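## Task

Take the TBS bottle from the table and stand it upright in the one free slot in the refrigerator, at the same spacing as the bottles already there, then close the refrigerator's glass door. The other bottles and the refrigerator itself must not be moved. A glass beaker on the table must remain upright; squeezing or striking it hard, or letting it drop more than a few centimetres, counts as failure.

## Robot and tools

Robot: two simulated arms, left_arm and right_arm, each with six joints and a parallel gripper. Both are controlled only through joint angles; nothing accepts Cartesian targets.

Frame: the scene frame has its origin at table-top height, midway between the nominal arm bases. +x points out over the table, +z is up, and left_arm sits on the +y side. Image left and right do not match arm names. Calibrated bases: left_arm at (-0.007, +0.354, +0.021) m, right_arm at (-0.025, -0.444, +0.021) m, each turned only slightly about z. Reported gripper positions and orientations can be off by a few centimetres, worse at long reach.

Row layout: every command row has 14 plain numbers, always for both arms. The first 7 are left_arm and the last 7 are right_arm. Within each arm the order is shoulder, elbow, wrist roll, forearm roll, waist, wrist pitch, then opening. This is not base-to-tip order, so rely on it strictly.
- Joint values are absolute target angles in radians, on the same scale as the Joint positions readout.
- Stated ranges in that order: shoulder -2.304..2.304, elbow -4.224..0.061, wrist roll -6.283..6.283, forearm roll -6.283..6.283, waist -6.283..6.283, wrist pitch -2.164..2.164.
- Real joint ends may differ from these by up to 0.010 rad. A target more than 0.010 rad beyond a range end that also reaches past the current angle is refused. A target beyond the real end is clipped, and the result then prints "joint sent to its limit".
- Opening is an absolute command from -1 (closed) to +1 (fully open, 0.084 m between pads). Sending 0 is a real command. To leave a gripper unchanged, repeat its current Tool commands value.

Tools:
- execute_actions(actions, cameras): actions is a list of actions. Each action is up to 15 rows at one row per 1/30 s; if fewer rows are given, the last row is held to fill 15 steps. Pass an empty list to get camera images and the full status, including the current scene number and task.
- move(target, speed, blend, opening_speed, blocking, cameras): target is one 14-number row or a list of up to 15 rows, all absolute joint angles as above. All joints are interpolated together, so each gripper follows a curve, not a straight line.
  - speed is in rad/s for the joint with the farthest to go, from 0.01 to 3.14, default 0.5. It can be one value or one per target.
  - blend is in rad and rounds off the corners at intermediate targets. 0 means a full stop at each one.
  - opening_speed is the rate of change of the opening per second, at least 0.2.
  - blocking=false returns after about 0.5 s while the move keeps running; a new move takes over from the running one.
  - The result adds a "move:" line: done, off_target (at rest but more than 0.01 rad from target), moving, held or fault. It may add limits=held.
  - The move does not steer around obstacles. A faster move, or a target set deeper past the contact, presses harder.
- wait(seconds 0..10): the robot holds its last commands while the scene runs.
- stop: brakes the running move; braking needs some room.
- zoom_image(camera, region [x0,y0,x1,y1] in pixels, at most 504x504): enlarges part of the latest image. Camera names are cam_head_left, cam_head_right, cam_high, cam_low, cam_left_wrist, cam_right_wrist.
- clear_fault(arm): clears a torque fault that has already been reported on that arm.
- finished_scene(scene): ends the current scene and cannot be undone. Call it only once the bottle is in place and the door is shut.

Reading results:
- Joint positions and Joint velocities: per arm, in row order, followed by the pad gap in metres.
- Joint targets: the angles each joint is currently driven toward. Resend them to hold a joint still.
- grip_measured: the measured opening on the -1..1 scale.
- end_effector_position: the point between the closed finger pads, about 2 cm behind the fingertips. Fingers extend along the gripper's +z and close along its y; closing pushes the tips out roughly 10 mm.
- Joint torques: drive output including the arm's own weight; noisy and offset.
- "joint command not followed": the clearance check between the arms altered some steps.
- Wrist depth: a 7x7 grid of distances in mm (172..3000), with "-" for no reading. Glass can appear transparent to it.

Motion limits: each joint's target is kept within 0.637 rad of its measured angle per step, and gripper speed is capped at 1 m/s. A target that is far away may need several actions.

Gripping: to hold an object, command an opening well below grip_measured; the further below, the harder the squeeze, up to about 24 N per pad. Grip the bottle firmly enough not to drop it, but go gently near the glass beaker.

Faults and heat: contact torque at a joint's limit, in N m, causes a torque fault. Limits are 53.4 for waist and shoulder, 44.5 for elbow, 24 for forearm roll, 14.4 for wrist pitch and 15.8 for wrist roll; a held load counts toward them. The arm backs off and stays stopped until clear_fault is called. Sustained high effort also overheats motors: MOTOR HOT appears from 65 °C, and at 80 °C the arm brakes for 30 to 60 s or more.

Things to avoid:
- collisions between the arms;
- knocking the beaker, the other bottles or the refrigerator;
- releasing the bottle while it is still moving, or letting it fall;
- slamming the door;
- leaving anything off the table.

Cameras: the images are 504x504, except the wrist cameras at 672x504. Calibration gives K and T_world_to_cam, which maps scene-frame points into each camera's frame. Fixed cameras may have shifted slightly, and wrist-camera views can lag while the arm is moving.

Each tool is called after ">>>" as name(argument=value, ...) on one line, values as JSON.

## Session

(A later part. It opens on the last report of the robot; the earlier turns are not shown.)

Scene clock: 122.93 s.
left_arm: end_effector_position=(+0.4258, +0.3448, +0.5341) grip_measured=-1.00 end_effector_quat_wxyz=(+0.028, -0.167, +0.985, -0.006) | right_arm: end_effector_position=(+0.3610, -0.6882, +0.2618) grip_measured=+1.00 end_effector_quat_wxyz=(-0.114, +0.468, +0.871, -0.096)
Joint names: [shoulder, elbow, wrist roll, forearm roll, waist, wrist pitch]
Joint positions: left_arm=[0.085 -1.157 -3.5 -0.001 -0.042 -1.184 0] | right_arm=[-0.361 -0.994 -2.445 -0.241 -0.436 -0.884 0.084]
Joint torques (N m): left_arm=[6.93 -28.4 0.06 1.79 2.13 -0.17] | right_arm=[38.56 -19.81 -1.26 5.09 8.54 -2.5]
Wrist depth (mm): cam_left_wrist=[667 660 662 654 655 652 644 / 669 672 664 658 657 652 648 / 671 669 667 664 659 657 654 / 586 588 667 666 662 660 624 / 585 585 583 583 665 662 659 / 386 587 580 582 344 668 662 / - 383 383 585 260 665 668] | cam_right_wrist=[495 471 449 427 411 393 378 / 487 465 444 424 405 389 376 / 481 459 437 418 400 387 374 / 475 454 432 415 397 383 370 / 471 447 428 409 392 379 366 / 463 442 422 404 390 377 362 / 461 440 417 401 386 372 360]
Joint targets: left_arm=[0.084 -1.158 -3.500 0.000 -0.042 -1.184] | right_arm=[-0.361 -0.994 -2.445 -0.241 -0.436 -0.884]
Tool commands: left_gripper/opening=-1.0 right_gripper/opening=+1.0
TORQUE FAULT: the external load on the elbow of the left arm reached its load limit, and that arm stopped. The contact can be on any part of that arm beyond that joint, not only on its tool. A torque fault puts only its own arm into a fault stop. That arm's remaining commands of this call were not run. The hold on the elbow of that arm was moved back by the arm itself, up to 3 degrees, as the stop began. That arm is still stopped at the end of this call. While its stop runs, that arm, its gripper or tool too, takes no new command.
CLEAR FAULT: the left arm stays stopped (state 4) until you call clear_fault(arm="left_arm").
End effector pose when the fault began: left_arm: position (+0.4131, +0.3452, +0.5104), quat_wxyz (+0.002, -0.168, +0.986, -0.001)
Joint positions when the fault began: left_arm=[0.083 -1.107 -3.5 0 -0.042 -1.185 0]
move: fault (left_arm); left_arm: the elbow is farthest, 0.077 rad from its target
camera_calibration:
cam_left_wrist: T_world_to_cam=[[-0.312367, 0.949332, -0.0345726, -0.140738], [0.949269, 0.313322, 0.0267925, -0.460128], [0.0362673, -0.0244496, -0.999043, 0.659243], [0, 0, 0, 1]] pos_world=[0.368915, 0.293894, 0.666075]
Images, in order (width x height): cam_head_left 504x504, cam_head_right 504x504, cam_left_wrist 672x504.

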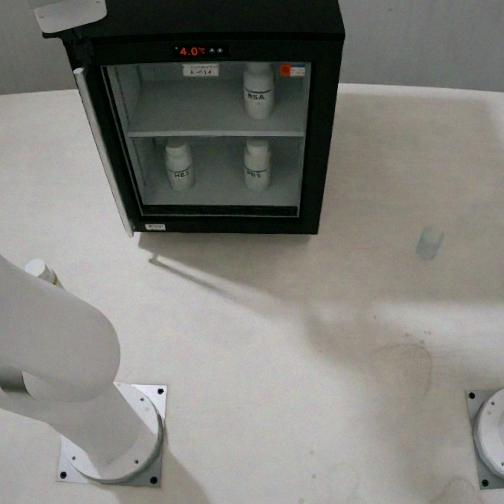

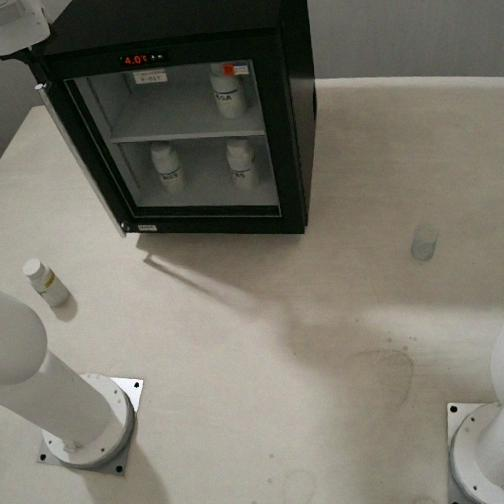

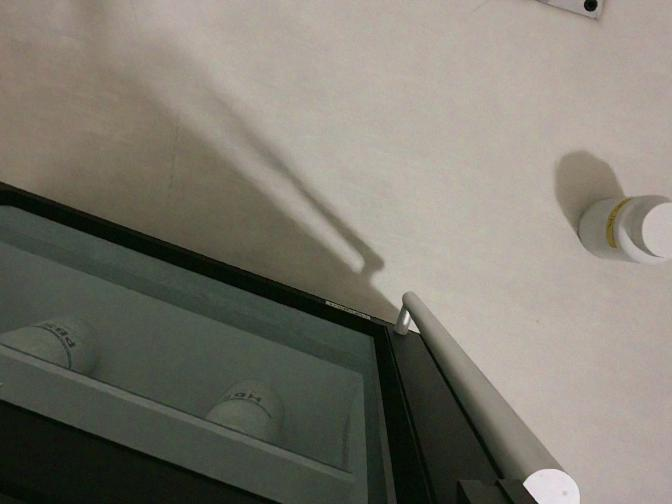

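>>> clear_fault(arm="left_arm")

>>> move(target=[[0.0629,-1.3705,-3.3,0,-0.02,-1.4334,-1,-0.361,-0.994,-2.445,-0.241,-0.436,-0.884,1],[0.081,-1.241,-3.146,0,-0.004,-1.322,1,-0.361,-0.994,-2.445,-0.241,-0.436,-0.884,1],[0.0835,-1.08,-3.146,0,-0.004,-1.1635,1,-0.361,-0.994,-2.445,-0.241,-0.436,-0.884,1],[0.0835,-1.08,-3.146,0,-0.004,-1.1635,-1,-0.361,-0.994,-2.445,-0.241,-0.436,-0.884,1]], speed=0.5, cameras=[])

>>> move(target=[[0.2115,-0.968,-3.298,0,-0.0254,-1.1795,-1,-0.361,-0.994,-2.445,-0.241,-0.436,-0.884,1],[0.3395,-0.870,-3.479,0,-0.075,-1.2095,-1,-0.361,-0.994,-2.445,-0.241,-0.436,-0.884,1],[0.4587,-0.7908,-3.695,0,-0.160,-1.2495,-1,-0.361,-0.994,-2.445,-0.241,-0.436,-0.884,1],[0.5619,-0.731,-3.962,0,-0.2965,-1.293,-1,-0.361,-0.994,-2.445,-0.241,-0.436,-0.884,1]], speed=0.25, blend=0.01, cameras=["cam_left_wrist"])

Scene clock: 139.33 s.
left_arm: end_effector_position=(+0.4258, +0.3448, +0.5341) grip_measured=-1.00 end_effector_quat_wxyz=(+0.028, -0.167, +0.985, -0.006) | right_arm: end_effector_position=(+0.3610, -0.6882, +0.2618) grip_measured=+1.00 end_effector_quat_wxyz=(-0.114, +0.468, +0.871, -0.096)
Joint names: [shoulder, elbow, wrist roll, forearm roll, waist, wrist pitch]
Joint positions: left_arm=[0.085 -1.157 -3.5 -0.001 -0.042 -1.184 0] | right_arm=[-0.361 -0.994 -2.445 -0.241 -0.436 -0.884 0.084]
Joint torques (N m): left_arm=[7.01 -28.5 0.04 1.6 1.31 -0.12] | right_arm=[37.08 -20.67 -1.22 5.53 7.56 -2.53]
Wrist depth (mm): cam_left_wrist=[669 663 660 654 653 649 649 / 671 665 662 660 660 653 647 / 671 667 668 662 659 657 652 / 589 587 669 666 664 660 628 / 586 585 583 585 665 662 658 / 385 587 578 582 344 665 665 / - 383 383 586 260 668 667] | cam_right_wrist=[496 471 449 428 411 393 378 / 488 464 442 422 406 391 377 / 482 457 436 418 401 386 373 / 475 454 433 415 397 382 370 / 471 448 428 409 392 379 366 / 463 441 423 404 391 376 362 / 460 438 416 402 386 372 360]
Joint targets: left_arm=[0.085 -1.157 -3.500 -0.001 -0.042 -1.184] | right_arm=[-0.361 -0.994 -2.445 -0.241 -0.436 -0.884]
Tool commands: left_gripper/opening=-1.0 right_gripper/opening=+1.0
TORQUE FAULT, CONTINUED: the left arm's stop, for the torque fault of the elbow that an earlier result reported, is over. The call counts as one of the actions that you can send in this scene. The hold on the elbow of that arm was moved back by the arm itself, up to 3 degrees, as the stop began. That arm's target is now where it stood when the stop ended, not its last command. That arm keeps its grip as last carried out and accepts commands again: back off and push less far.
CLEAR FAULT: your call cleared the left arm's torque fault. If a joint's load stays at its limit, that arm stops again at once.

Scene clock: 143.53 s.
left_arm: end_effector_position=(+0.4113, +0.3612, +0.4984) grip_measured=-0.67 end_effector_quat_wxyz=(+0.000, -0.010, +1.000, +0.000) | right_arm: end_effector_position=(+0.3610, -0.6882, +0.2618) grip_measured=+1.00 end_effector_quat_wxyz=(-0.114, +0.468, +0.871, -0.096)
Joint names: [shoulder, elbow, wrist roll, forearm roll, waist, wrist pitch]
Joint positions: left_arm=[0.084 -1.08 -3.146 0 -0.004 -1.163 0.015] | right_arm=[-0.361 -0.994 -2.445 -0.241 -0.436 -0.884 0.084]
Joint torques (N m): left_arm=[29.5 -17.49 0.76 9.24 10.6 0.65] | right_arm=[36.92 -20.56 -1.18 5.16 6.5 -2.26]
Wrist depth (mm): cam_left_wrist=[638 636 636 634 635 633 628 / 640 637 637 633 632 631 629 / 637 638 634 632 631 631 630 / 637 637 633 633 632 630 630 / 637 634 636 629 629 631 629 / 548 547 544 545 628 629 629 / 545 542 543 - 372 628 627] | cam_right_wrist=[495 472 449 428 410 393 379 / 488 464 443 423 405 390 376 / 481 458 437 419 401 386 373 / 476 453 434 414 397 382 370 / 470 447 428 409 392 380 367 / 464 443 423 404 391 377 363 / 461 438 416 400 386 372 361]
Joint targets: left_arm=[0.084 -1.080 -3.146 0.000 -0.004 -1.163] | right_arm=[-0.361 -0.994 -2.445 -0.241 -0.436 -0.884]
move: done
No camera images: "cameras" was empty.

Scene clock: 146.70 s.
left_arm: end_effector_position=(+0.2475, +0.3074, +0.4988) grip_measured=-0.67 end_effector_quat_wxyz=(-0.018, -0.225, +0.974, +0.006) | right_arm: end_effector_position=(+0.3610, -0.6882, +0.2618) grip_measured=+1.00 end_effector_quat_wxyz=(-0.114, +0.468, +0.871, -0.096)
Joint names: [shoulder, elbow, wrist roll, forearm roll, waist, wrist pitch]
Joint positions: left_arm=[0.49 -0.773 -3.776 -0.003 -0.201 -1.301 0.015] | right_arm=[-0.361 -0.994 -2.445 -0.241 -0.436 -0.884 0.084]
Joint torques (N m): left_arm=[3.32 -20.34 0.19 8.59 1.58 -23.02] | right_arm=[36.56 -19.51 -1.22 4.7 7.58 -2.5]
Wrist depth (mm): cam_left_wrist=[642 640 643 644 644 414 360 / 639 643 641 643 630 444 366 / 637 638 637 637 638 606 639 / 633 634 637 633 636 631 635 / 632 630 632 633 633 631 633 / 541 542 545 542 629 630 630 / 625 626 626 - 627 626 627] | cam_right_wrist=[496 471 448 428 409 394 378 / 488 464 443 423 404 390 377 / 480 458 437 419 401 387 373 / 476 455 433 414 397 382 370 / 470 449 428 409 393 379 366 / 464 442 422 405 391 376 363 / 460 439 416 401 387 371 360]
Joint targets: left_arm=[0.490 -0.773 -3.776 0.000 -0.201 -1.317] | right_arm=[-0.361 -0.994 -2.445 -0.241 -0.436 -0.884]
Tool commands: left_gripper/opening=-1.0 right_gripper/opening=+1.0
TORQUE FAULT: the external load on the wrist pitch of the left arm reached its load limit, and that arm stopped. The contact can be on any part of that arm beyond that joint, not only on its tool. A torque fault puts only its own arm into a fault stop. That arm's remaining commands of this call were not run. The hold on the wrist pitch of that arm was moved back by the arm itself, up to 3 degrees, as the stop began. That arm is still stopped at the end of this call. While its stop runs, that arm, its gripper or tool too, takes no new command.
CLEAR FAULT: the left arm stays stopped (state 4) until you call clear_fault(arm="left_arm").
End effector pose when the fault began: left_arm: position (+0.2564, +0.3066, +0.4986), quat_wxyz (-0.001, -0.225, +0.974, +0.001)
Joint positions when the fault began: left_arm=[0.49 -0.773 -3.775 0 -0.2 -1.265 0.015]
move: fault (left_arm); path passed 3 of 4 targets; left_arm: the wrist roll is farthest, 0.186 rad from its target
camera_calibration:
cam_left_wrist: T_world_to_cam=[[-0.423748, 0.905764, 0.00540187, -0.14108], [0.904029, 0.423292, -0.0596257, -0.257766], [-0.0562933, -0.0203828, -0.998206, 0.650752], [0, 0, 0, 1]] pos_world=[0.209878, 0.25016, 0.634978]
Images, in order (width x height): cam_left_wrist 672x504.

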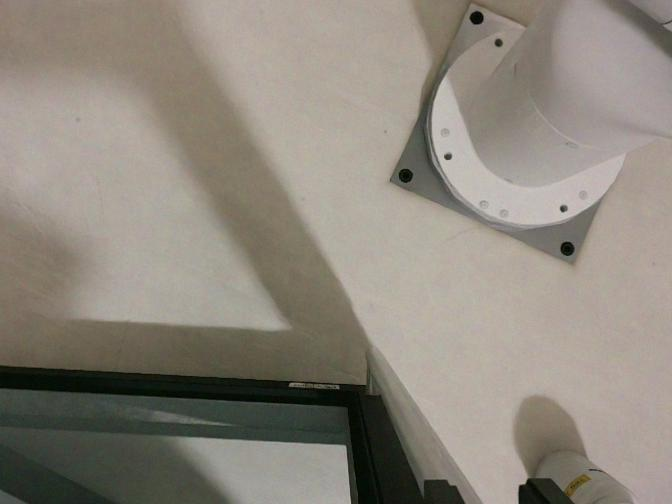

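>>> clear_fault(arm="left_arm")

>>> move(target=[[0.5161,-0.7566,-3.79,0,-0.201,-1.2727,-1,-0.361,-0.994,-2.445,-0.241,-0.436,-0.884,1],[0.6056,-0.7085,-4.058,0,-0.346,-1.3141,-1,-0.361,-0.994,-2.445,-0.241,-0.436,-0.884,1],[0.6683,-0.678,-4.4275,0,-0.576,-1.3463,-1,-0.361,-0.994,-2.445,-0.241,-0.436,-0.884,1]], speed=0.3, blend=0.01, cameras=["cam_left_wrist"])

Scene clock: 159.47 s.
left_arm: end_effector_position=(+0.2475, +0.3074, +0.4988) grip_measured=-0.67 end_effector_quat_wxyz=(-0.018, -0.225, +0.974, +0.006) | right_arm: end_effector_position=(+0.3610, -0.6882, +0.2618) grip_measured=+1.00 end_effector_quat_wxyz=(-0.114, +0.468, +0.871, -0.096)
Joint names: [shoulder, elbow, wrist roll, forearm roll, waist, wrist pitch]
Joint positions: left_arm=[0.49 -0.773 -3.776 -0.003 -0.201 -1.301 0.015] | right_arm=[-0.361 -0.994 -2.445 -0.241 -0.436 -0.884 0.084]
Joint torques (N m): left_arm=[2.78 -20.23 0.14 8.88 1.26 -22.84] | right_arm=[38.16 -19.39 -1.18 5.17 7.91 -2.36]
Wrist depth (mm): cam_left_wrist=[641 643 644 647 644 414 359 / 640 640 640 640 629 443 366 / 637 640 640 638 636 603 638 / 631 632 635 633 636 635 637 / 630 629 631 631 630 631 633 / 542 543 543 544 629 630 630 / 625 625 625 - 625 626 631] | cam_right_wrist=[495 471 448 428 410 394 379 / 488 463 442 424 404 390 378 / 481 458 437 418 400 387 373 / 477 454 434 415 397 382 370 / 471 448 429 410 392 379 365 / 463 442 422 404 391 376 363 / 461 437 417 401 386 372 360]
Joint targets: left_arm=[0.490 -0.773 -3.776 -0.003 -0.201 -1.301] | right_arm=[-0.361 -0.994 -2.445 -0.241 -0.436 -0.884]
Tool commands: left_gripper/opening=-1.0 right_gripper/opening=+1.0
TORQUE FAULT, CONTINUED: the left arm's stop, for the torque fault of the wrist pitch that an earlier result reported, is over. The call counts as one of the actions that you can send in this scene. The hold on the wrist pitch of that arm was moved back by the arm itself, up to 3 degrees, as the stop began. That arm's target is now where it stood when the stop ended, not its last command. That arm keeps its grip as last carried out and accepts commands again: back off and push less far.
CLEAR FAULT: your call cleared the left arm's torque fault. If a joint's load stays at its limit, that arm stops again at once.

Scene clock: 162.23 s.
left_arm: end_effector_position=(+0.1693, +0.2452, +0.4983) grip_measured=-0.67 end_effector_quat_wxyz=(+0.000, -0.357, +0.934, +0.000) | right_arm: end_effector_position=(+0.3610, -0.6882, +0.2618) grip_measured=+1.00 end_effector_quat_wxyz=(-0.114, +0.468, +0.871, -0.096)
Joint names: [shoulder, elbow, wrist roll, forearm roll, waist, wrist pitch]
Joint positions: left_arm=[0.668 -0.678 -4.427 0 -0.576 -1.346 0.015] | right_arm=[-0.361 -0.994 -2.445 -0.241 -0.436 -0.884 0.084]
Joint torques (N m): left_arm=[5.96 -6.41 -0.9 0.22 -10.85 -1.75] | right_arm=[38.28 -19.89 -0.98 4.73 7.45 -2.44]
Wrist depth (mm): cam_left_wrist=[640 637 638 635 633 633 631 / 637 636 634 633 634 633 633 / 637 636 633 633 629 630 599 / 636 636 633 631 630 598 419 / 636 634 636 631 630 598 425 / 548 548 546 544 630 629 627 / 632 630 630 - 378 627 626] | cam_right_wrist=[495 472 448 428 410 393 379 / 487 466 444 424 406 390 376 / 480 459 437 418 400 388 374 / 476 454 432 415 397 382 370 / 471 448 427 409 393 379 366 / 464 442 422 404 390 377 363 / 461 439 417 401 387 372 361]
Joint targets: left_arm=[0.668 -0.678 -4.428 0.000 -0.576 -1.346] | right_arm=[-0.361 -0.994 -2.445 -0.241 -0.436 -0.884]
move: done
camera_calibration:
cam_left_wrist: T_world_to_cam=[[-0.65378, 0.756534, -0.0150648, -0.0321379], [0.75661, 0.653307, -0.0270517, -0.208352], [-0.0106236, -0.0290841, -0.999521, 0.639615], [0, 0, 0, 1]] pos_world=[0.143425, 0.179034, 0.633188]
Images, in order (width x height): cam_left_wrist 672x504.

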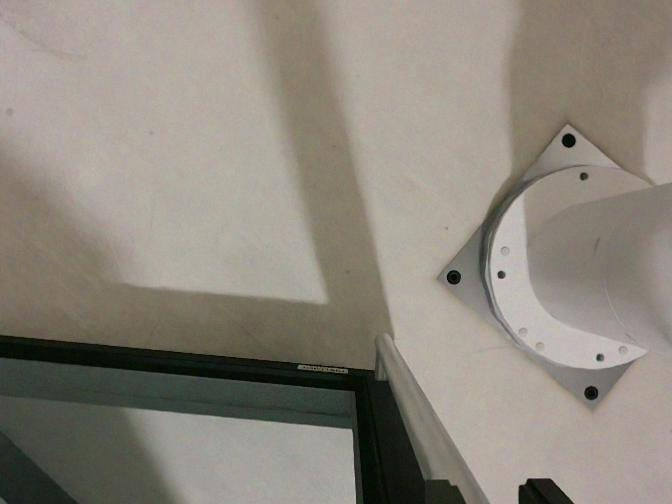

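Torques are now low; the arc fits.

>>> move(target=[[0.67,-0.6775,-4.829,0,-0.838,-1.3475,-1,-0.361,-0.994,-2.445,-0.241,-0.436,-0.884,1],[0.6104,-0.7062,-5.2017,0,-1.071,-1.3166,-1,-0.361,-0.994,-2.445,-0.241,-0.436,-0.884,1],[0.5068,-0.762,-5.508,0,-1.238,-1.2688,-1,-0.361,-0.994,-2.445,-0.241,-0.436,-0.884,1],[0.3791,-0.8426,-5.752,0,-1.342,-1.2217,-1,-0.361,-0.994,-2.445,-0.241,-0.436,-0.884,1]], speed=0.35, blend=0.01, cameras=["cam_left_wrist","cam_head_left","cam_head_right"])

Scene clock: 165.97 s.
left_arm: end_effector_position=(+0.1596, +0.2370, +0.4983) grip_measured=-0.67 end_effector_quat_wxyz=(-0.004, -0.372, +0.928, +0.006) | right_arm: end_effector_position=(+0.3610, -0.6882, +0.2618) grip_measured=+1.00 end_effector_quat_wxyz=(-0.114, +0.468, +0.871, -0.096)
Joint names: [shoulder, elbow, wrist roll, forearm roll, waist, wrist pitch]
Joint positions: left_arm=[0.669 -0.678 -4.518 0 -0.635 -1.36 0.015] | right_arm=[-0.361 -0.994 -2.445 -0.241 -0.436 -0.884 0.084]
Joint torques (N m): left_arm=[-1.77 -19.77 0.08 0.91 0.47 -8] | right_arm=[37.51 -20.35 -1.3 4.78 7.55 -2.24]
Wrist depth (mm): cam_left_wrist=[633 639 633 638 634 637 636 / 636 637 634 636 634 634 636 / 633 633 633 634 636 631 633 / 629 633 629 635 634 601 424 / 632 631 634 632 631 600 398 / 545 543 546 546 628 631 627 / 628 628 628 - 630 628 627] | cam_right_wrist=[497 472 448 428 410 394 379 / 489 464 444 424 405 390 376 / 483 459 437 418 401 387 373 / 477 454 434 413 396 383 370 / 470 449 428 410 393 379 367 / 463 443 421 405 390 377 363 / 461 439 417 401 386 372 360]
Joint targets: left_arm=[0.669 -0.678 -4.518 0.000 -0.635 -1.366] | right_arm=[-0.361 -0.994 -2.445 -0.241 -0.436 -0.884]
Tool commands: left_gripper/opening=-1.0 right_gripper/opening=+1.0
TORQUE FAULT: the external load on the wrist pitch of the left arm reached its load limit, and that arm stopped. The contact can be on any part of that arm beyond that joint, not only on its tool. A torque fault puts only its own arm into a fault stop. That arm's remaining commands of this call were not run. The hold on the wrist pitch of that arm was moved back by the arm itself, up to 3 degrees, as the stop began, but a joint of that arm was then at its load limit, so every hold on that arm was set where that arm was. That arm may still press on what stopped it. That arm is still stopped at the end of this call. While its stop runs, that arm, its gripper or tool too, takes no new command.
CLEAR FAULT: the left arm stays stopped (state 4) until you call clear_fault(arm="left_arm").
End effector pose when the fault began: left_arm: position (+0.1620, +0.2358, +0.4984), quat_wxyz (-0.001, -0.371, +0.929, +0.001)
Joint positions when the fault began: left_arm=[0.669 -0.678 -4.516 0 -0.633 -1.349 0.015]
move: fault (left_arm); path passed 0 of 4 targets; left_arm: the wrist roll is farthest, 1.234 rad from its target
camera_calibration:
cam_left_wrist: T_world_to_cam=[[-0.677262, 0.73574, -0.00138087, -0.0304929], [0.735439, 0.676929, -0.0299384, -0.196522], [-0.0210922, -0.0212917, -0.999551, 0.639203], [0, 0, 0, 1]] pos_world=[0.13736, 0.169076, 0.63299]
Images, in order (width x height): cam_head_left 504x504, cam_head_right 504x504, cam_left_wrist 672x504.

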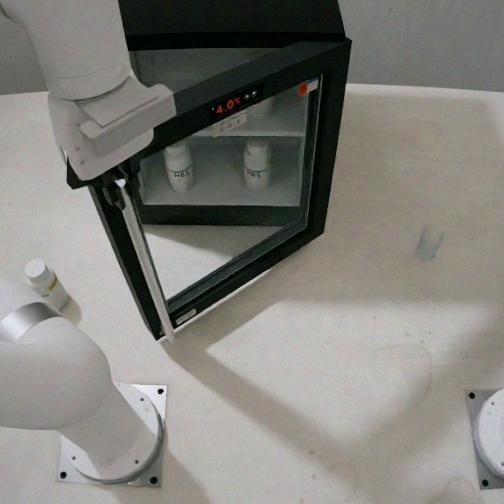

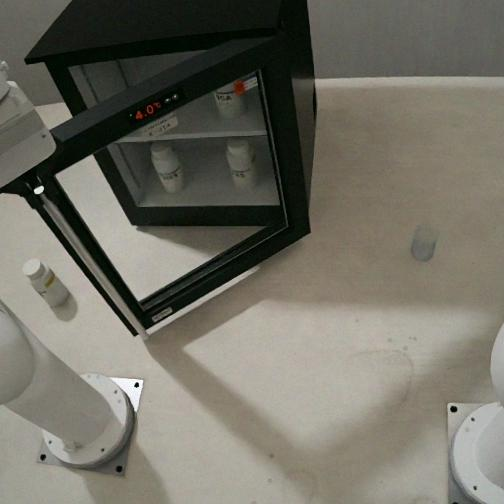

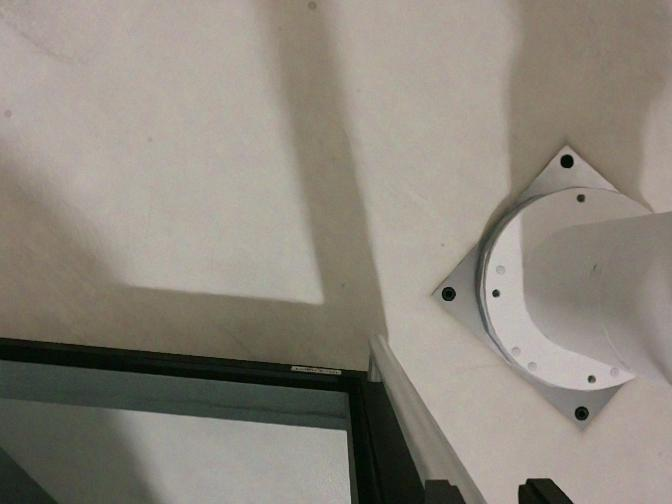

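>>> clear_fault(arm="left_arm")

>>> move(target=[[0.669,-0.678,-4.518,0,-0.635,-1.35,1,-0.361,-0.994,-2.445,-0.241,-0.436,-0.884,1],[0.5901,-0.9934,-4.518,0,-0.635,-1.5835,1,-0.361,-0.994,-2.445,-0.241,-0.436,-0.884,1],[0.3961,-1.1044,-4.0,0,-0.199,-1.5005,-1,-0.361,-0.994,-2.445,-0.241,-0.436,-0.884,1]], speed=0.7, cameras=["cam_left_wrist","cam_head_right","cam_head_left"])

Scene clock: 173.50 s.
left_arm: end_effector_position=(+0.1596, +0.2370, +0.4983) grip_measured=-0.67 end_effector_quat_wxyz=(-0.004, -0.372, +0.928, +0.006) | right_arm: end_effector_position=(+0.3610, -0.6882, +0.2618) grip_measured=+1.00 end_effector_quat_wxyz=(-0.114, +0.468, +0.871, -0.096)
Joint names: [shoulder, elbow, wrist roll, forearm roll, waist, wrist pitch]
Joint positions: left_arm=[0.669 -0.678 -4.518 0 -0.635 -1.36 0.015] | right_arm=[-0.361 -0.994 -2.445 -0.241 -0.436 -0.884 0.084]
Joint torques (N m): left_arm=[-1.04 -19.7 0.03 0.74 0.11 -8.42] | right_arm=[36.75 -19.38 -1.09 5.08 7.68 -2.46]
Wrist depth (mm): cam_left_wrist=[636 635 632 634 638 634 634 / 633 632 633 631 635 634 634 / 636 633 634 633 634 630 633 / 631 633 633 634 632 600 425 / 632 633 630 631 632 601 398 / 545 541 544 543 631 630 630 / 629 629 630 - 628 630 629] | cam_right_wrist=[496 471 449 428 410 393 378 / 487 465 442 423 405 389 376 / 481 459 437 418 401 387 373 / 477 453 432 415 398 382 369 / 470 449 428 410 393 379 367 / 464 442 423 405 390 377 363 / 461 438 417 400 386 372 360]
Joint targets: left_arm=[0.669 -0.678 -4.518 0.000 -0.635 -1.360] | right_arm=[-0.361 -0.994 -2.445 -0.241 -0.436 -0.884]
Tool commands: left_gripper/opening=-1.0 right_gripper/opening=+1.0
TORQUE FAULT, CONTINUED: the left arm's stop, for the torque fault of the wrist pitch that an earlier result reported, is over. The call counts as one of the actions that you can send in this scene. The hold on the wrist pitch of that arm was moved back by the arm itself, up to 3 degrees, as the stop began, but a joint of that arm was then at its load limit, so every hold on that arm was set where that arm was. That arm's target is now where it stood when the stop ended, not its last command. That arm keeps its grip as last carried out and accepts commands again: back off and push less far.
CLEAR FAULT: your call cleared the left arm's torque fault. If a joint's load stays at its limit, that arm stops again at once.

Scene clock: 177.27 s.
left_arm: end_effector_position=(+0.2738, +0.3038, +0.6203) grip_measured=-1.00 end_effector_quat_wxyz=(+0.000, -0.333, +0.943, +0.000) | right_arm: end_effector_position=(+0.3610, -0.6882, +0.2618) grip_measured=+1.00 end_effector_quat_wxyz=(-0.114, +0.468, +0.871, -0.096)
Joint names: [shoulder, elbow, wrist roll, forearm roll, waist, wrist pitch]
Joint positions: left_arm=[0.396 -1.104 -4 0 -0.199 -1.5 0] | right_arm=[-0.361 -0.994 -2.445 -0.241 -0.436 -0.884 0.084]
Joint torques (N m): left_arm=[-7.09 -26.94 0.93 -0.95 10.65 3.35] | right_arm=[37.77 -20.07 -1.17 4.59 6.32 -2.25]
Wrist depth (mm): cam_left_wrist=[763 763 763 756 755 758 363 / 760 760 761 759 755 720 486 / 764 758 756 757 753 722 538 / 760 757 760 752 753 750 746 / 671 755 756 757 751 751 745 / 667 667 752 755 751 748 749 / 667 665 668 753 750 710 740] | cam_right_wrist=[494 470 447 429 409 392 378 / 489 465 443 424 406 390 377 / 481 457 437 418 400 387 373 / 477 453 433 415 398 382 370 / 469 448 427 409 392 379 366 / 462 442 422 405 391 376 363 / 460 439 417 401 385 371 360]
Joint targets: left_arm=[0.396 -1.104 -4.000 0.000 -0.199 -1.500] | right_arm=[-0.361 -0.994 -2.445 -0.241 -0.436 -0.884]
move: done
camera_calibration:
cam_left_wrist: T_world_to_cam=[[-0.614753, 0.788584, -0.0146004, -0.0270292], [0.788622, 0.614281, -0.027087, -0.319333], [-0.0123917, -0.028166, -0.999526, 0.764595], [0, 0, 0, 1]] pos_world=[0.244691, 0.239011, 0.755188]
Images, in order (width x height): cam_head_left 504x504, cam_head_right 504x504, cam_left_wrist 672x504.

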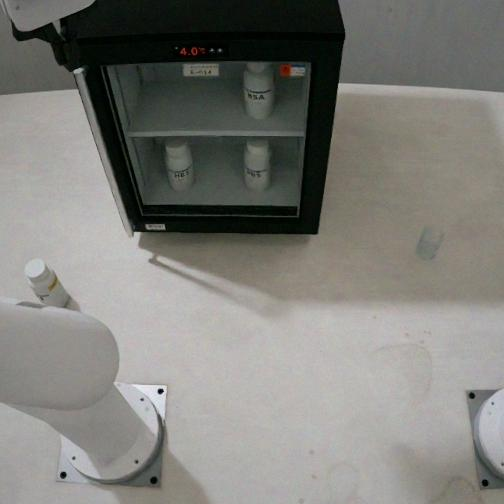

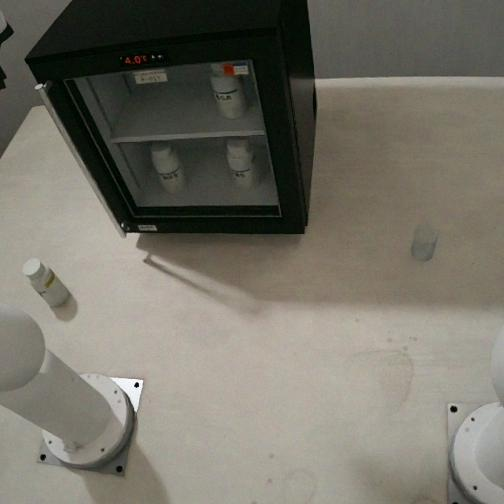

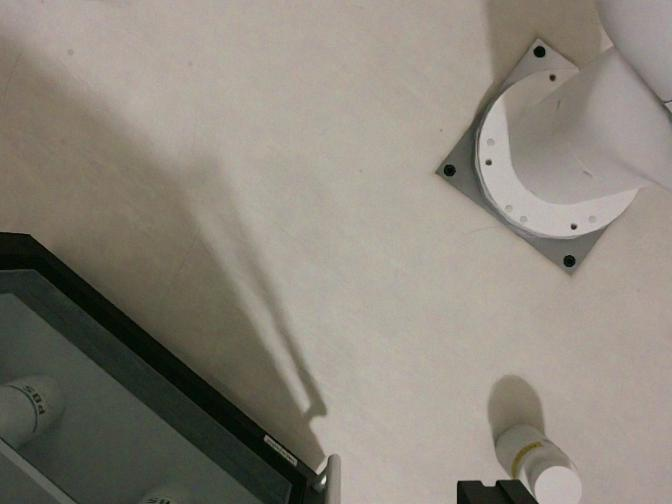

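>>> move(target=[[0.081,-1.241,-3.3,0,-0.004,-1.322,-1,-0.3,-1.6,-2.8,0,0.0,-1.0,-1],[0.081,-1.241,-3.146,0,-0.004,-1.322,1,-0.3,-2.0,-3.14,0,0.5,-1.2,-1],[0.0835,-1.08,-3.146,0,-0.004,-1.1635,1,-0.3,-2.0,-3.14,0,0.5,-1.2,-1],[0.0835,-1.08,-3.146,0,-0.004,-1.1635,-1,-0.3,-2.0,-3.14,0,0.5,-1.2,-1]], speed=0.6, cameras=[])

>>> move(target=[[0.2133,-0.9664,-3.295,0,-0.022,-1.1797,-1,-0.3,-2.0,-3.14,0,0.5,-1.2,-1],[0.3429,-0.8674,-3.471,0,-0.0675,-1.2103,-1,-0.3,-2.0,-3.14,0,0.5,-1.2,-1],[0.4668,-0.7857,-3.685,0,-0.1505,-1.2525,-1,-0.3,-2.0,-3.14,0,0.5,-1.2,-1],[0.5161,-0.7566,-3.79,0,-0.201,-1.2727,-1,-0.3,-2.0,-3.14,0,0.5,-1.2,-1],[0.6056,-0.7085,-4.058,0,-0.346,-1.3141,-1,-0.3,-2.0,-3.14,0,0.5,-1.2,-1],[0.6683,-0.678,-4.4275,0,-0.576,-1.3463,-1,-0.3,-2.0,-3.14,0,0.5,-1.2,-1]], speed=0.25, blend=0.004, cameras=["cam_head_right","cam_right_wrist","cam_head_left"])

Scene clock: 203.90 s.
left_arm: end_effector_position=(+0.4113, +0.3611, +0.4984) grip_measured=-0.67 end_effector_quat_wxyz=(+0.000, -0.010, +1.000, +0.000) end_effector_velocity=(+0.000, +0.001, -0.001) end_effector_angular_velocity=(+0.005, +0.002, -0.002) | right_arm: end_effector_position=(+0.5422, -0.1559, +0.7469) grip_measured=-1.00 end_effector_quat_wxyz=(+0.241, -0.225, +0.943, +0.058)
Joint names: [shoulder, elbow, wrist roll, forearm roll, waist, wrist pitch]
Joint positions: left_arm=[0.084 -1.08 -3.146 0 -0.004 -1.163 0.015] | right_arm=[-0.3 -2 -3.14 0 0.5 -1.2 0]
Joint velocities: left_arm=[-0.001 0 0 0.006 0 0 0] | right_arm=[within noise]
Joint torques (N m): left_arm=[29.44 -18.94 0.77 10.12 10.88 0.88] | right_arm=[10.93 -20.28 -1.37 1.71 7.24 -1.56]
Wrist depth (mm): cam_left_wrist=[636 638 634 636 631 631 630 / 636 637 636 633 631 630 629 / 637 636 633 636 632 630 629 / 637 636 634 632 633 632 626 / 636 636 634 631 631 628 627 / 548 548 546 543 630 629 627 / 545 543 543 - 372 625 625] | cam_right_wrist=[783 785 789 786 764 492 785 / 834 836 832 839 633 439 333 / 888 889 892 865 535 391 312 / 932 940 940 777 474 351 324 / 1732 1795 987 638 431 349 349 / 1543 1669 1795 536 394 376 378 / 1391 1516 1622 478 392 403 404]
Joint targets: left_arm=[0.083 -1.080 -3.146 0.000 -0.004 -1.163] | right_arm=[-0.300 -2.000 -3.140 0.000 0.500 -1.200]
move: done
No camera images: "cameras" was empty.

Scene clock: 209.57 s.
left_arm: end_effector_position=(+0.1693, +0.2452, +0.4983) grip_measured=-0.67 end_effector_quat_wxyz=(+0.000, -0.357, +0.934, +0.000) | right_arm: end_effector_position=(+0.5422, -0.1559, +0.7469) grip_measured=-1.00 end_effector_quat_wxyz=(+0.241, -0.225, +0.943, +0.058)
Joint names: [shoulder, elbow, wrist roll, forearm roll, waist, wrist pitch]
Joint positions: left_arm=[0.668 -0.678 -4.427 0 -0.576 -1.346 0.015] | right_arm=[-0.3 -2 -3.14 0 0.5 -1.2 0]
Joint torques (N m): left_arm=[5.81 -5.99 -0.82 0.04 -10.75 -1.5] | right_arm=[11.22 -20.53 -1.42 -4.1 8.18 -1.37]
Wrist depth (mm): cam_left_wrist=[639 638 637 638 633 634 630 / 638 639 640 636 634 631 629 / 638 636 634 634 631 630 598 / 635 636 632 634 633 598 420 / 636 636 630 631 631 598 425 / 549 548 548 544 628 629 627 / 633 633 629 - 380 630 626] | cam_right_wrist=[778 786 784 788 765 489 354 / 830 833 835 823 631 425 327 / 887 886 888 865 532 389 313 / 934 936 943 777 472 349 325 / 1732 1790 995 635 442 354 349 / 1557 1690 1809 537 391 377 379 / 1408 1516 1634 477 393 402 405]
Joint targets: left_arm=[0.668 -0.678 -4.428 0.000 -0.576 -1.346] | right_arm=[-0.300 -2.000 -3.140 0.000 0.500 -1.200]
move: done
camera_calibration:
cam_right_wrist: T_world_to_cam=[[-0.443731, 0.896047, 0.0142608, 0.397534], [0.783816, 0.38034, 0.490891, -0.668169], [0.434437, 0.229001, -0.871104, 0.582282], [0, 0, 0, 1]] pos_world=[0.447154, -0.235421, 0.829557]
Images, in order (width x height): cam_head_left 504x504, cam_head_right 504x504, cam_right_wrist 672x504.

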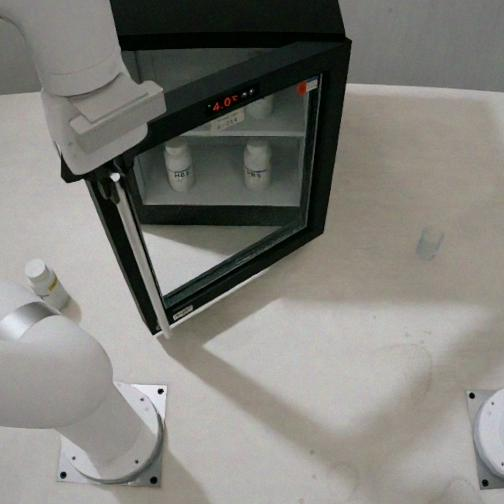

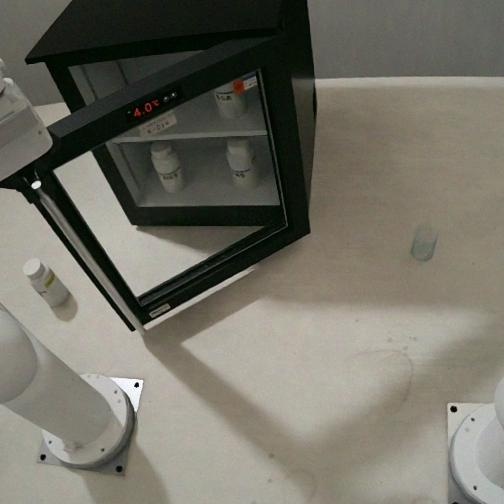

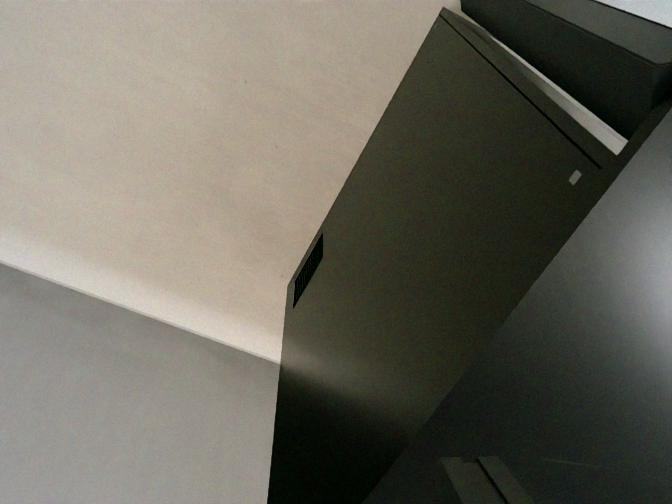

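>>> move(target=[0.6683,-0.678,-4.4275,0,-0.576,-1.3463,-1,-0.5722,-2.078,-3.14,0,1.049,-1.006,-1], speed=0.5, cameras=["cam_head_left","cam_head_right","cam_right_wrist"])

Scene clock: 213.70 s.
left_arm: end_effector_position=(+0.1692, +0.2452, +0.4983) grip_measured=-0.67 end_effector_quat_wxyz=(+0.000, -0.357, +0.934, +0.000) | right_arm: end_effector_position=(+0.3759, +0.2062, +0.6206) grip_measured=-1.00 end_effector_quat_wxyz=(+0.216, -0.472, +0.846, +0.121)
Joint names: [shoulder, elbow, wrist roll, forearm roll, waist, wrist pitch]
Joint positions: left_arm=[0.668 -0.678 -4.428 0 -0.576 -1.346 0.015] | right_arm=[-0.572 -2.078 -3.14 0 1.049 -1.006 0]
Joint torques (N m): left_arm=[6.74 -9.12 -0.94 1.97 -9.8 -2.95] | right_arm=[19.07 -22 -1.46 -2.12 7.35 2.53]
Wrist depth (mm): cam_left_wrist=[640 637 636 636 632 634 630 / 638 637 636 636 633 634 633 / 637 635 637 632 633 628 599 / 637 636 634 633 630 601 420 / 634 637 632 634 631 597 425 / 548 547 545 546 630 629 627 / 636 631 631 - 381 627 627] | cam_right_wrist=[389 - - - - - - / 389 426 625 - - - 174 / 434 443 638 734 762 - 180 / 177 459 475 654 796 785 806 / 187 192 493 547 859 864 866 / 199 203 430 454 929 937 943 / 216 217 218 395 976 997 2178]
Joint targets: left_arm=[0.668 -0.678 -4.428 0.000 -0.576 -1.346] | right_arm=[-0.572 -2.078 -3.140 0.000 1.049 -1.006]
move: done
camera_calibration:
cam_right_wrist: T_world_to_cam=[[-0.846028, 0.532948, 0.0142555, 0.227232], [0.470295, 0.733441, 0.490802, -0.568371], [0.251117, 0.421937, -0.871154, 0.490773], [0, 0, 0, 1]] pos_world=[0.336305, 0.0886886, 0.703257]
Images, in order (width x height): cam_head_left 504x504, cam_head_right 504x504, cam_right_wrist 672x504.

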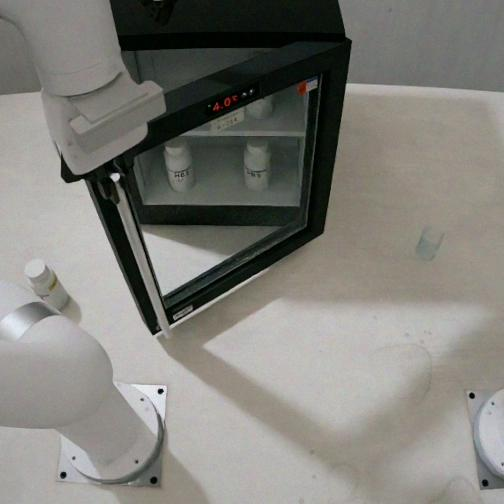

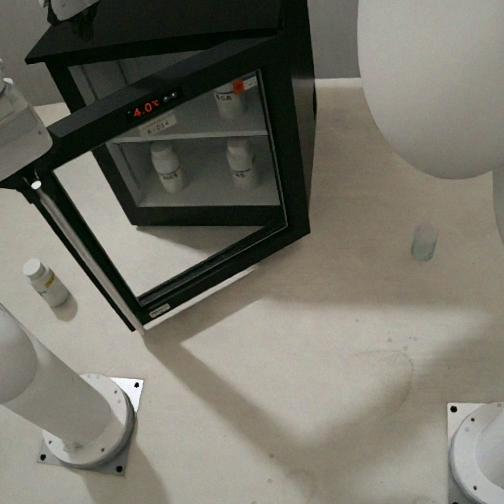

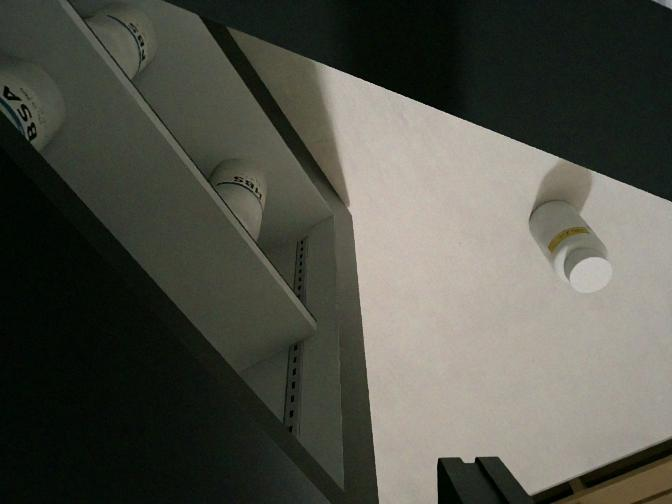

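>>> move(target=[[0.6683,-0.678,-4.4275,0,-0.576,-1.3463,-1,-0.5225,-1.78,-3.14,0,1.049,-0.7575,-1],[0.6683,-0.678,-4.4275,0,-0.576,-1.3463,-1,-0.4381,-1.6626,-3.14,0,1.061,-0.7245,-1]], speed=0.3, cameras=["cam_right_wrist"])

>>> move(target=[[0.6683,-0.678,-4.4275,0,-0.576,-1.3463,1,-0.4381,-1.6626,-3.14,0,1.061,-0.7245,-1],[0.5901,-0.9934,-4.42,0,-0.576,-1.5835,1,-0.4381,-1.6626,-3.14,0,1.061,-0.7245,-1]], speed=0.5, cameras=["cam_head_left","cam_head_right","cam_right_wrist"])

Scene clock: 224.20 s.
left_arm: end_effector_position=(+0.1692, +0.2452, +0.4983) grip_measured=-0.67 end_effector_quat_wxyz=(+0.000, -0.357, +0.934, +0.000) | right_arm: end_effector_position=(+0.3531, +0.1862, +0.5204) grip_measured=-1.00 end_effector_quat_wxyz=(+0.215, -0.477, +0.843, +0.122)
Joint names: [shoulder, elbow, wrist roll, forearm roll, waist, wrist pitch]
Joint positions: left_arm=[0.668 -0.678 -4.428 0 -0.576 -1.346 0.015] | right_arm=[-0.438 -1.663 -3.14 0 1.061 -0.725 0]
Joint torques (N m): left_arm=[7.15 -13.77 -0.87 2.05 -8.12 -2.98] | right_arm=[42.34 -12.61 -1.21 2.56 7.8 2.6]
Wrist depth (mm): cam_left_wrist=[641 637 635 634 637 634 634 / 637 636 634 635 633 633 632 / 636 634 636 635 632 627 599 / 638 634 638 634 630 598 420 / 634 633 633 634 630 599 424 / 548 547 548 545 630 627 627 / 633 632 633 - 381 627 623] | cam_right_wrist=[- - 570 573 492 501 487 / - - - - 599 601 420 / - - - - - - - / - - - - - - - / - - - - - - - / - - - - - - - / 437 446 - - - - -]
Joint targets: left_arm=[0.668 -0.678 -4.428 0.000 -0.576 -1.346] | right_arm=[-0.438 -1.663 -3.140 0.000 1.061 -0.725]
move: done
camera_calibration:
cam_right_wrist: T_world_to_cam=[[-0.85245, 0.522615, 0.0142174, 0.22426], [0.46128, 0.73905, 0.490944, -0.491747], [0.246067, 0.425063, -0.871075, 0.418707], [0, 0, 0, 1]] pos_world=[0.314974, 0.068247, 0.602957]
Images, in order (width x height): cam_right_wrist 672x504.

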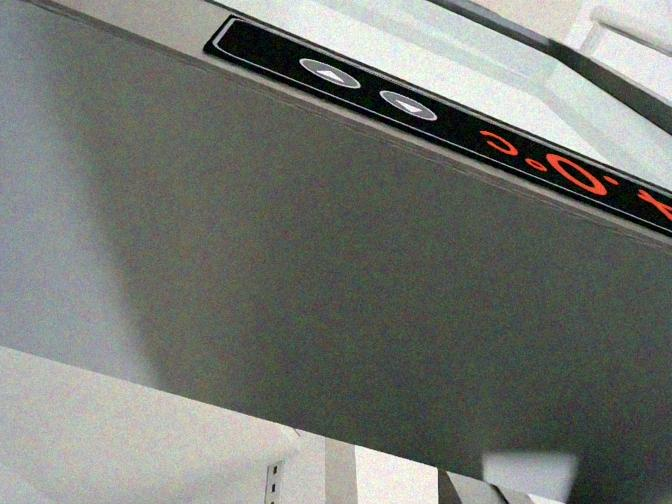

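Scene clock: 226.10 s.
left_arm: end_effector_position=(+0.1692, +0.2452, +0.6202) grip_measured=+1.00 end_effector_quat_wxyz=(+0.000, -0.353, +0.935, +0.000) | right_arm: end_effector_position=(+0.3531, +0.1862, +0.5204) grip_measured=-1.00 end_effector_quat_wxyz=(+0.215, -0.477, +0.843, +0.122)
Joint names: [shoulder, elbow, wrist roll, forearm roll, waist, wrist pitch]
Joint positions: left_arm=[0.59 -0.993 -4.42 0 -0.576 -1.583 0.084] | right_arm=[-0.438 -1.663 -3.14 0 1.061 -0.724 0]
Joint torques (N m): left_arm=[-14.27 -25.76 0.96 1.66 -7.1 -3.62] | right_arm=[31.16 -14.26 -1.4 4.44 6.26 -1.93]
Wrist depth (mm): cam_left_wrist=[765 758 762 759 757 757 756 / 761 765 760 756 755 751 352 / 765 760 755 758 755 755 348 / 756 760 755 756 754 610 373 / 760 756 752 753 753 722 442 / 719 759 668 667 752 749 403 / 667 757 758 - 751 751 746] | cam_right_wrist=[- 543 571 575 492 567 568 / - - - 599 607 508 421 / - - - - - 643 362 / - - - - - - - / - - - - - - - / - - - - - - - / 446 - - - - - -]
Joint targets: left_arm=[0.590 -0.993 -4.420 0.000 -0.576 -1.583] | right_arm=[-0.438 -1.663 -3.140 0.000 1.061 -0.725]
move: done
camera_calibration:
cam_right_wrist: T_world_to_cam=[[-0.85245, 0.522615, 0.0142174, 0.224175], [0.46128, 0.73905, 0.490944, -0.491701], [0.246067, 0.425063, -0.871075, 0.418732], [0, 0, 0, 1]] pos_world=[0.314874, 0.068247, 0.602957]
Images, in order (width x height): cam_head_left 504x504, cam_head_right 504x504, cam_right_wrist 672x504.

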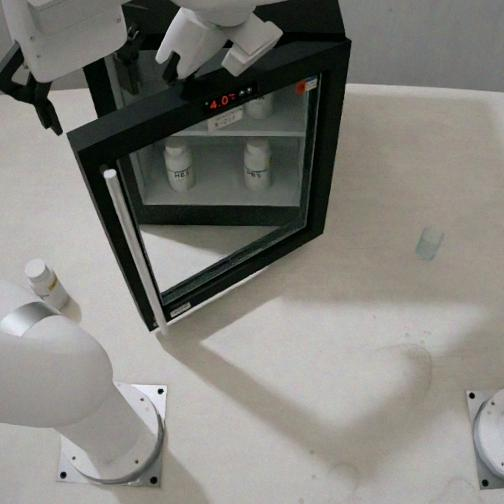

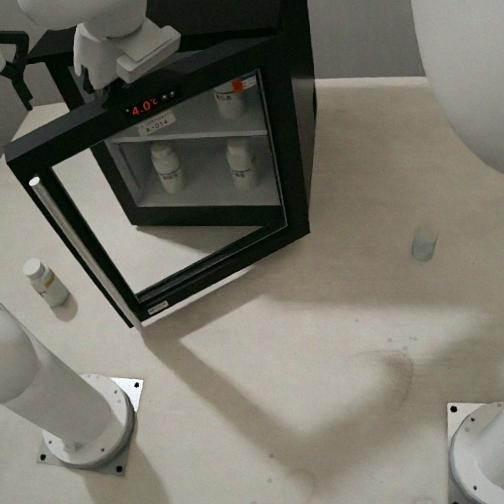

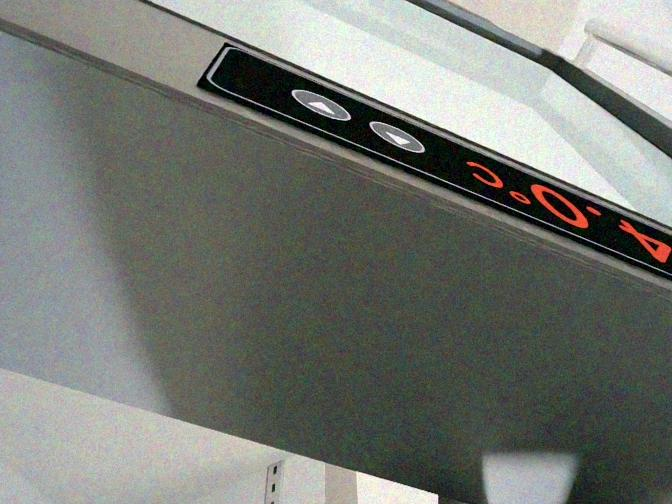

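>>> move(target=[[0.6,-1.2,-3.6,0,-0.2,-1.3,1,-0.275,-1.4505,-3.14,0,1.0995,-0.6755,-1],[0.5,-1.3,-2.6,0.3,0.4,-0.8,1,-0.1265,-1.2762,-3.14,0,1.1206,-0.6497,-1],[0.4,-1.2,-1.4,0.8,1.0,-0.2,1,0.0253,-1.1182,-3.14,0,1.119,-0.6435,-1],[0.0,-1.0,0.33,1.9,1.64,0.6,1,0.0253,-1.1182,-3.14,0,1.119,-0.6435,-1]], speed=0.7, blend=0.02, cameras=["cam_head_left","cam_head_right"])

>>> move(target=[-0.873,-0.537,0.3285,1.9036,1.641,1.181,1,0.0253,-1.1182,-3.14,0,1.119,-0.6435,-1], speed=0.6, cameras=["cam_head_left","cam_head_right","cam_left_wrist"])

Scene clock: 264.23 s.
left_arm: end_effector_position=(+0.0712, +0.9490, +0.5248) grip_measured=+1.00 end_effector_quat_wxyz=(-0.438, +0.811, -0.377, +0.092) | right_arm: end_effector_position=(+0.2339, +0.0502, +0.5206) grip_measured=-1.00 end_effector_quat_wxyz=(+0.212, -0.501, +0.829, +0.128)
Joint names: [shoulder, elbow, wrist roll, forearm roll, waist, wrist pitch]
Joint positions: left_arm=[0 -1 0.33 1.9 1.64 0.6 0.084] | right_arm=[0.025 -1.118 -3.14 0 1.119 -0.643 0]
Joint torques (N m): left_arm=[12.44 -13.27 0.83 1.15 10.51 3.77] | right_arm=[27.79 -11.37 -1.25 4.57 -5.91 0.18]
Wrist depth (mm): cam_left_wrist=[1785 1930 2106 2279 2093 1813 617 / 1962 2062 2309 2483 2165 1818 1611 / 2106 2381 2595 2624 2206 1888 1638 / 2325 2696 2986 2654 2178 1924 1681 / 2585 - - 2032 2020 1996 1732 / - - - 2112 2002 1962 1767 / - - - 2286 2165 1908 1772] | cam_right_wrist=[568 497 490 491 573 577 576 / 422 607 608 607 603 604 598 / 540 628 629 - - - - / - - - - - - - / - - - - - - - / - - - - - - - / - - - - - - -]
Joint targets: left_arm=[0.000 -1.000 0.330 1.900 1.640 0.600] | right_arm=[0.025 -1.118 -3.140 0.000 1.119 -0.643]
move: done
Images, in order (width x height): cam_head_left 504x504, cam_head_right 504x504.

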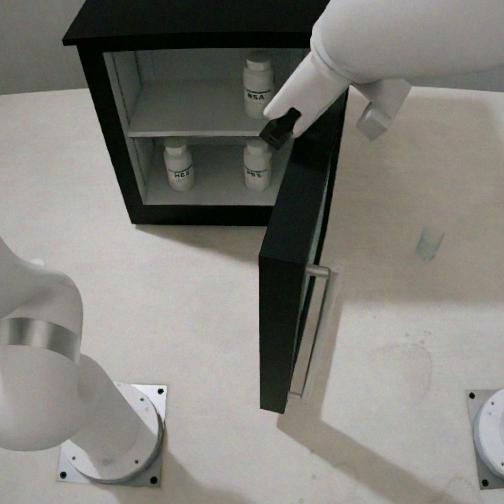

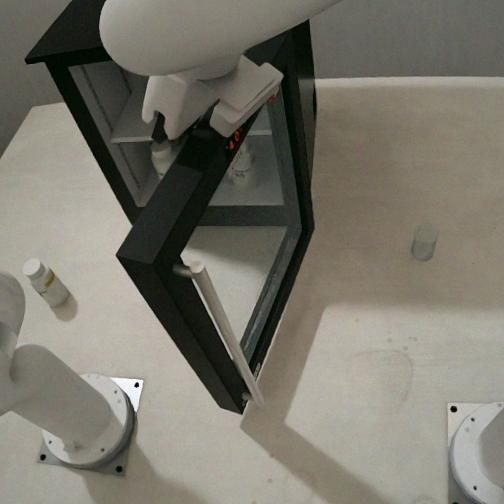

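Scene clock: 266.33 s.
left_arm: end_effector_position=(+0.1882, +0.5727, +0.1209) grip_measured=+1.00 end_effector_quat_wxyz=(+0.105, +0.781, -0.138, +0.599) | right_arm: end_effector_position=(+0.2339, +0.0502, +0.5206) grip_measured=-1.00 end_effector_quat_wxyz=(+0.212, -0.501, +0.829, +0.128)
Joint names: [shoulder, elbow, wrist roll, forearm roll, waist, wrist pitch]
Joint positions: left_arm=[-0.873 -0.537 0.329 1.904 1.641 1.181 0.084] | right_arm=[0.025 -1.118 -3.14 0 1.119 -0.643 0]
Joint torques (N m): left_arm=[20.68 5.94 -0.86 2.58 11.23 5.93] | right_arm=[27.84 -11.03 -1.15 4.81 -5.84 -1.53]
Wrist depth (mm): cam_left_wrist=[1465 1523 1600 716 537 456 712 / 1490 1546 1619 736 548 464 732 / 1539 1600 1657 772 556 474 656 / 903 888 884 779 573 493 522 / 652 649 641 700 494 504 531 / 480 476 474 - 216 438 462 / 398 396 395 224 214 369 388] | cam_right_wrist=[567 498 489 494 575 576 576 / 422 603 608 609 606 603 594 / 540 625 628 - - - - / - - - - - - - / - - - - - - - / - - - - - - - / - - - - - - -]
Joint targets: left_arm=[-0.873 -0.537 0.329 1.904 1.641 1.181] | right_arm=[0.025 -1.118 -3.140 0.000 1.119 -0.643]
move: done
camera_calibration:
cam_left_wrist: T_world_to_cam=[[-0.332552, -0.942856, -0.0207962, 0.640122], [-0.212759, 0.096488, -0.972329, 0.168776], [0.918772, -0.318925, -0.232689, 0.170577], [0, 0, 0, 1]] pos_world=[0.0920609, 0.641659, 0.217109]
Images, in order (width x height): cam_head_left 504x504, cam_head_right 504x504, cam_left_wrist 672x504.

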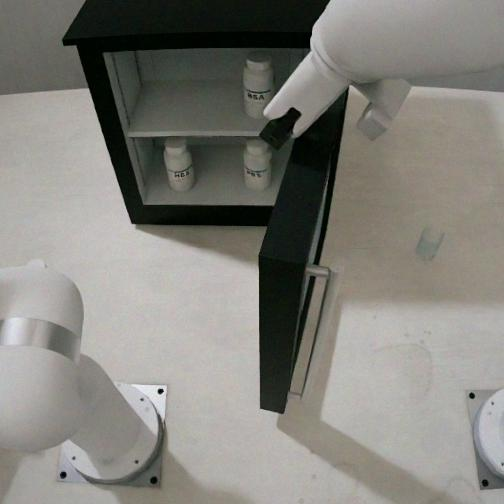

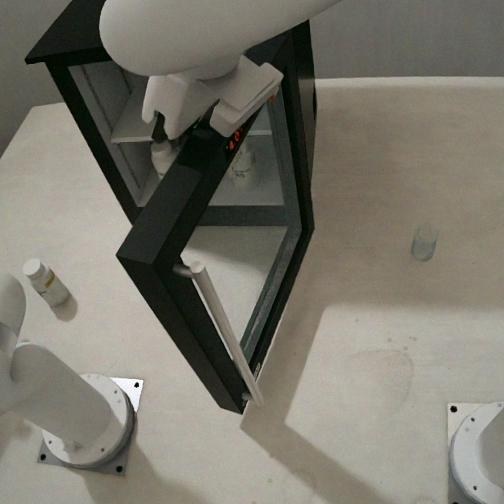

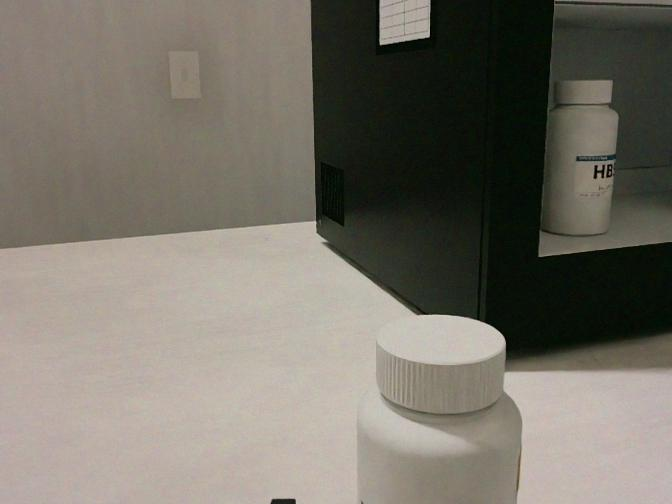

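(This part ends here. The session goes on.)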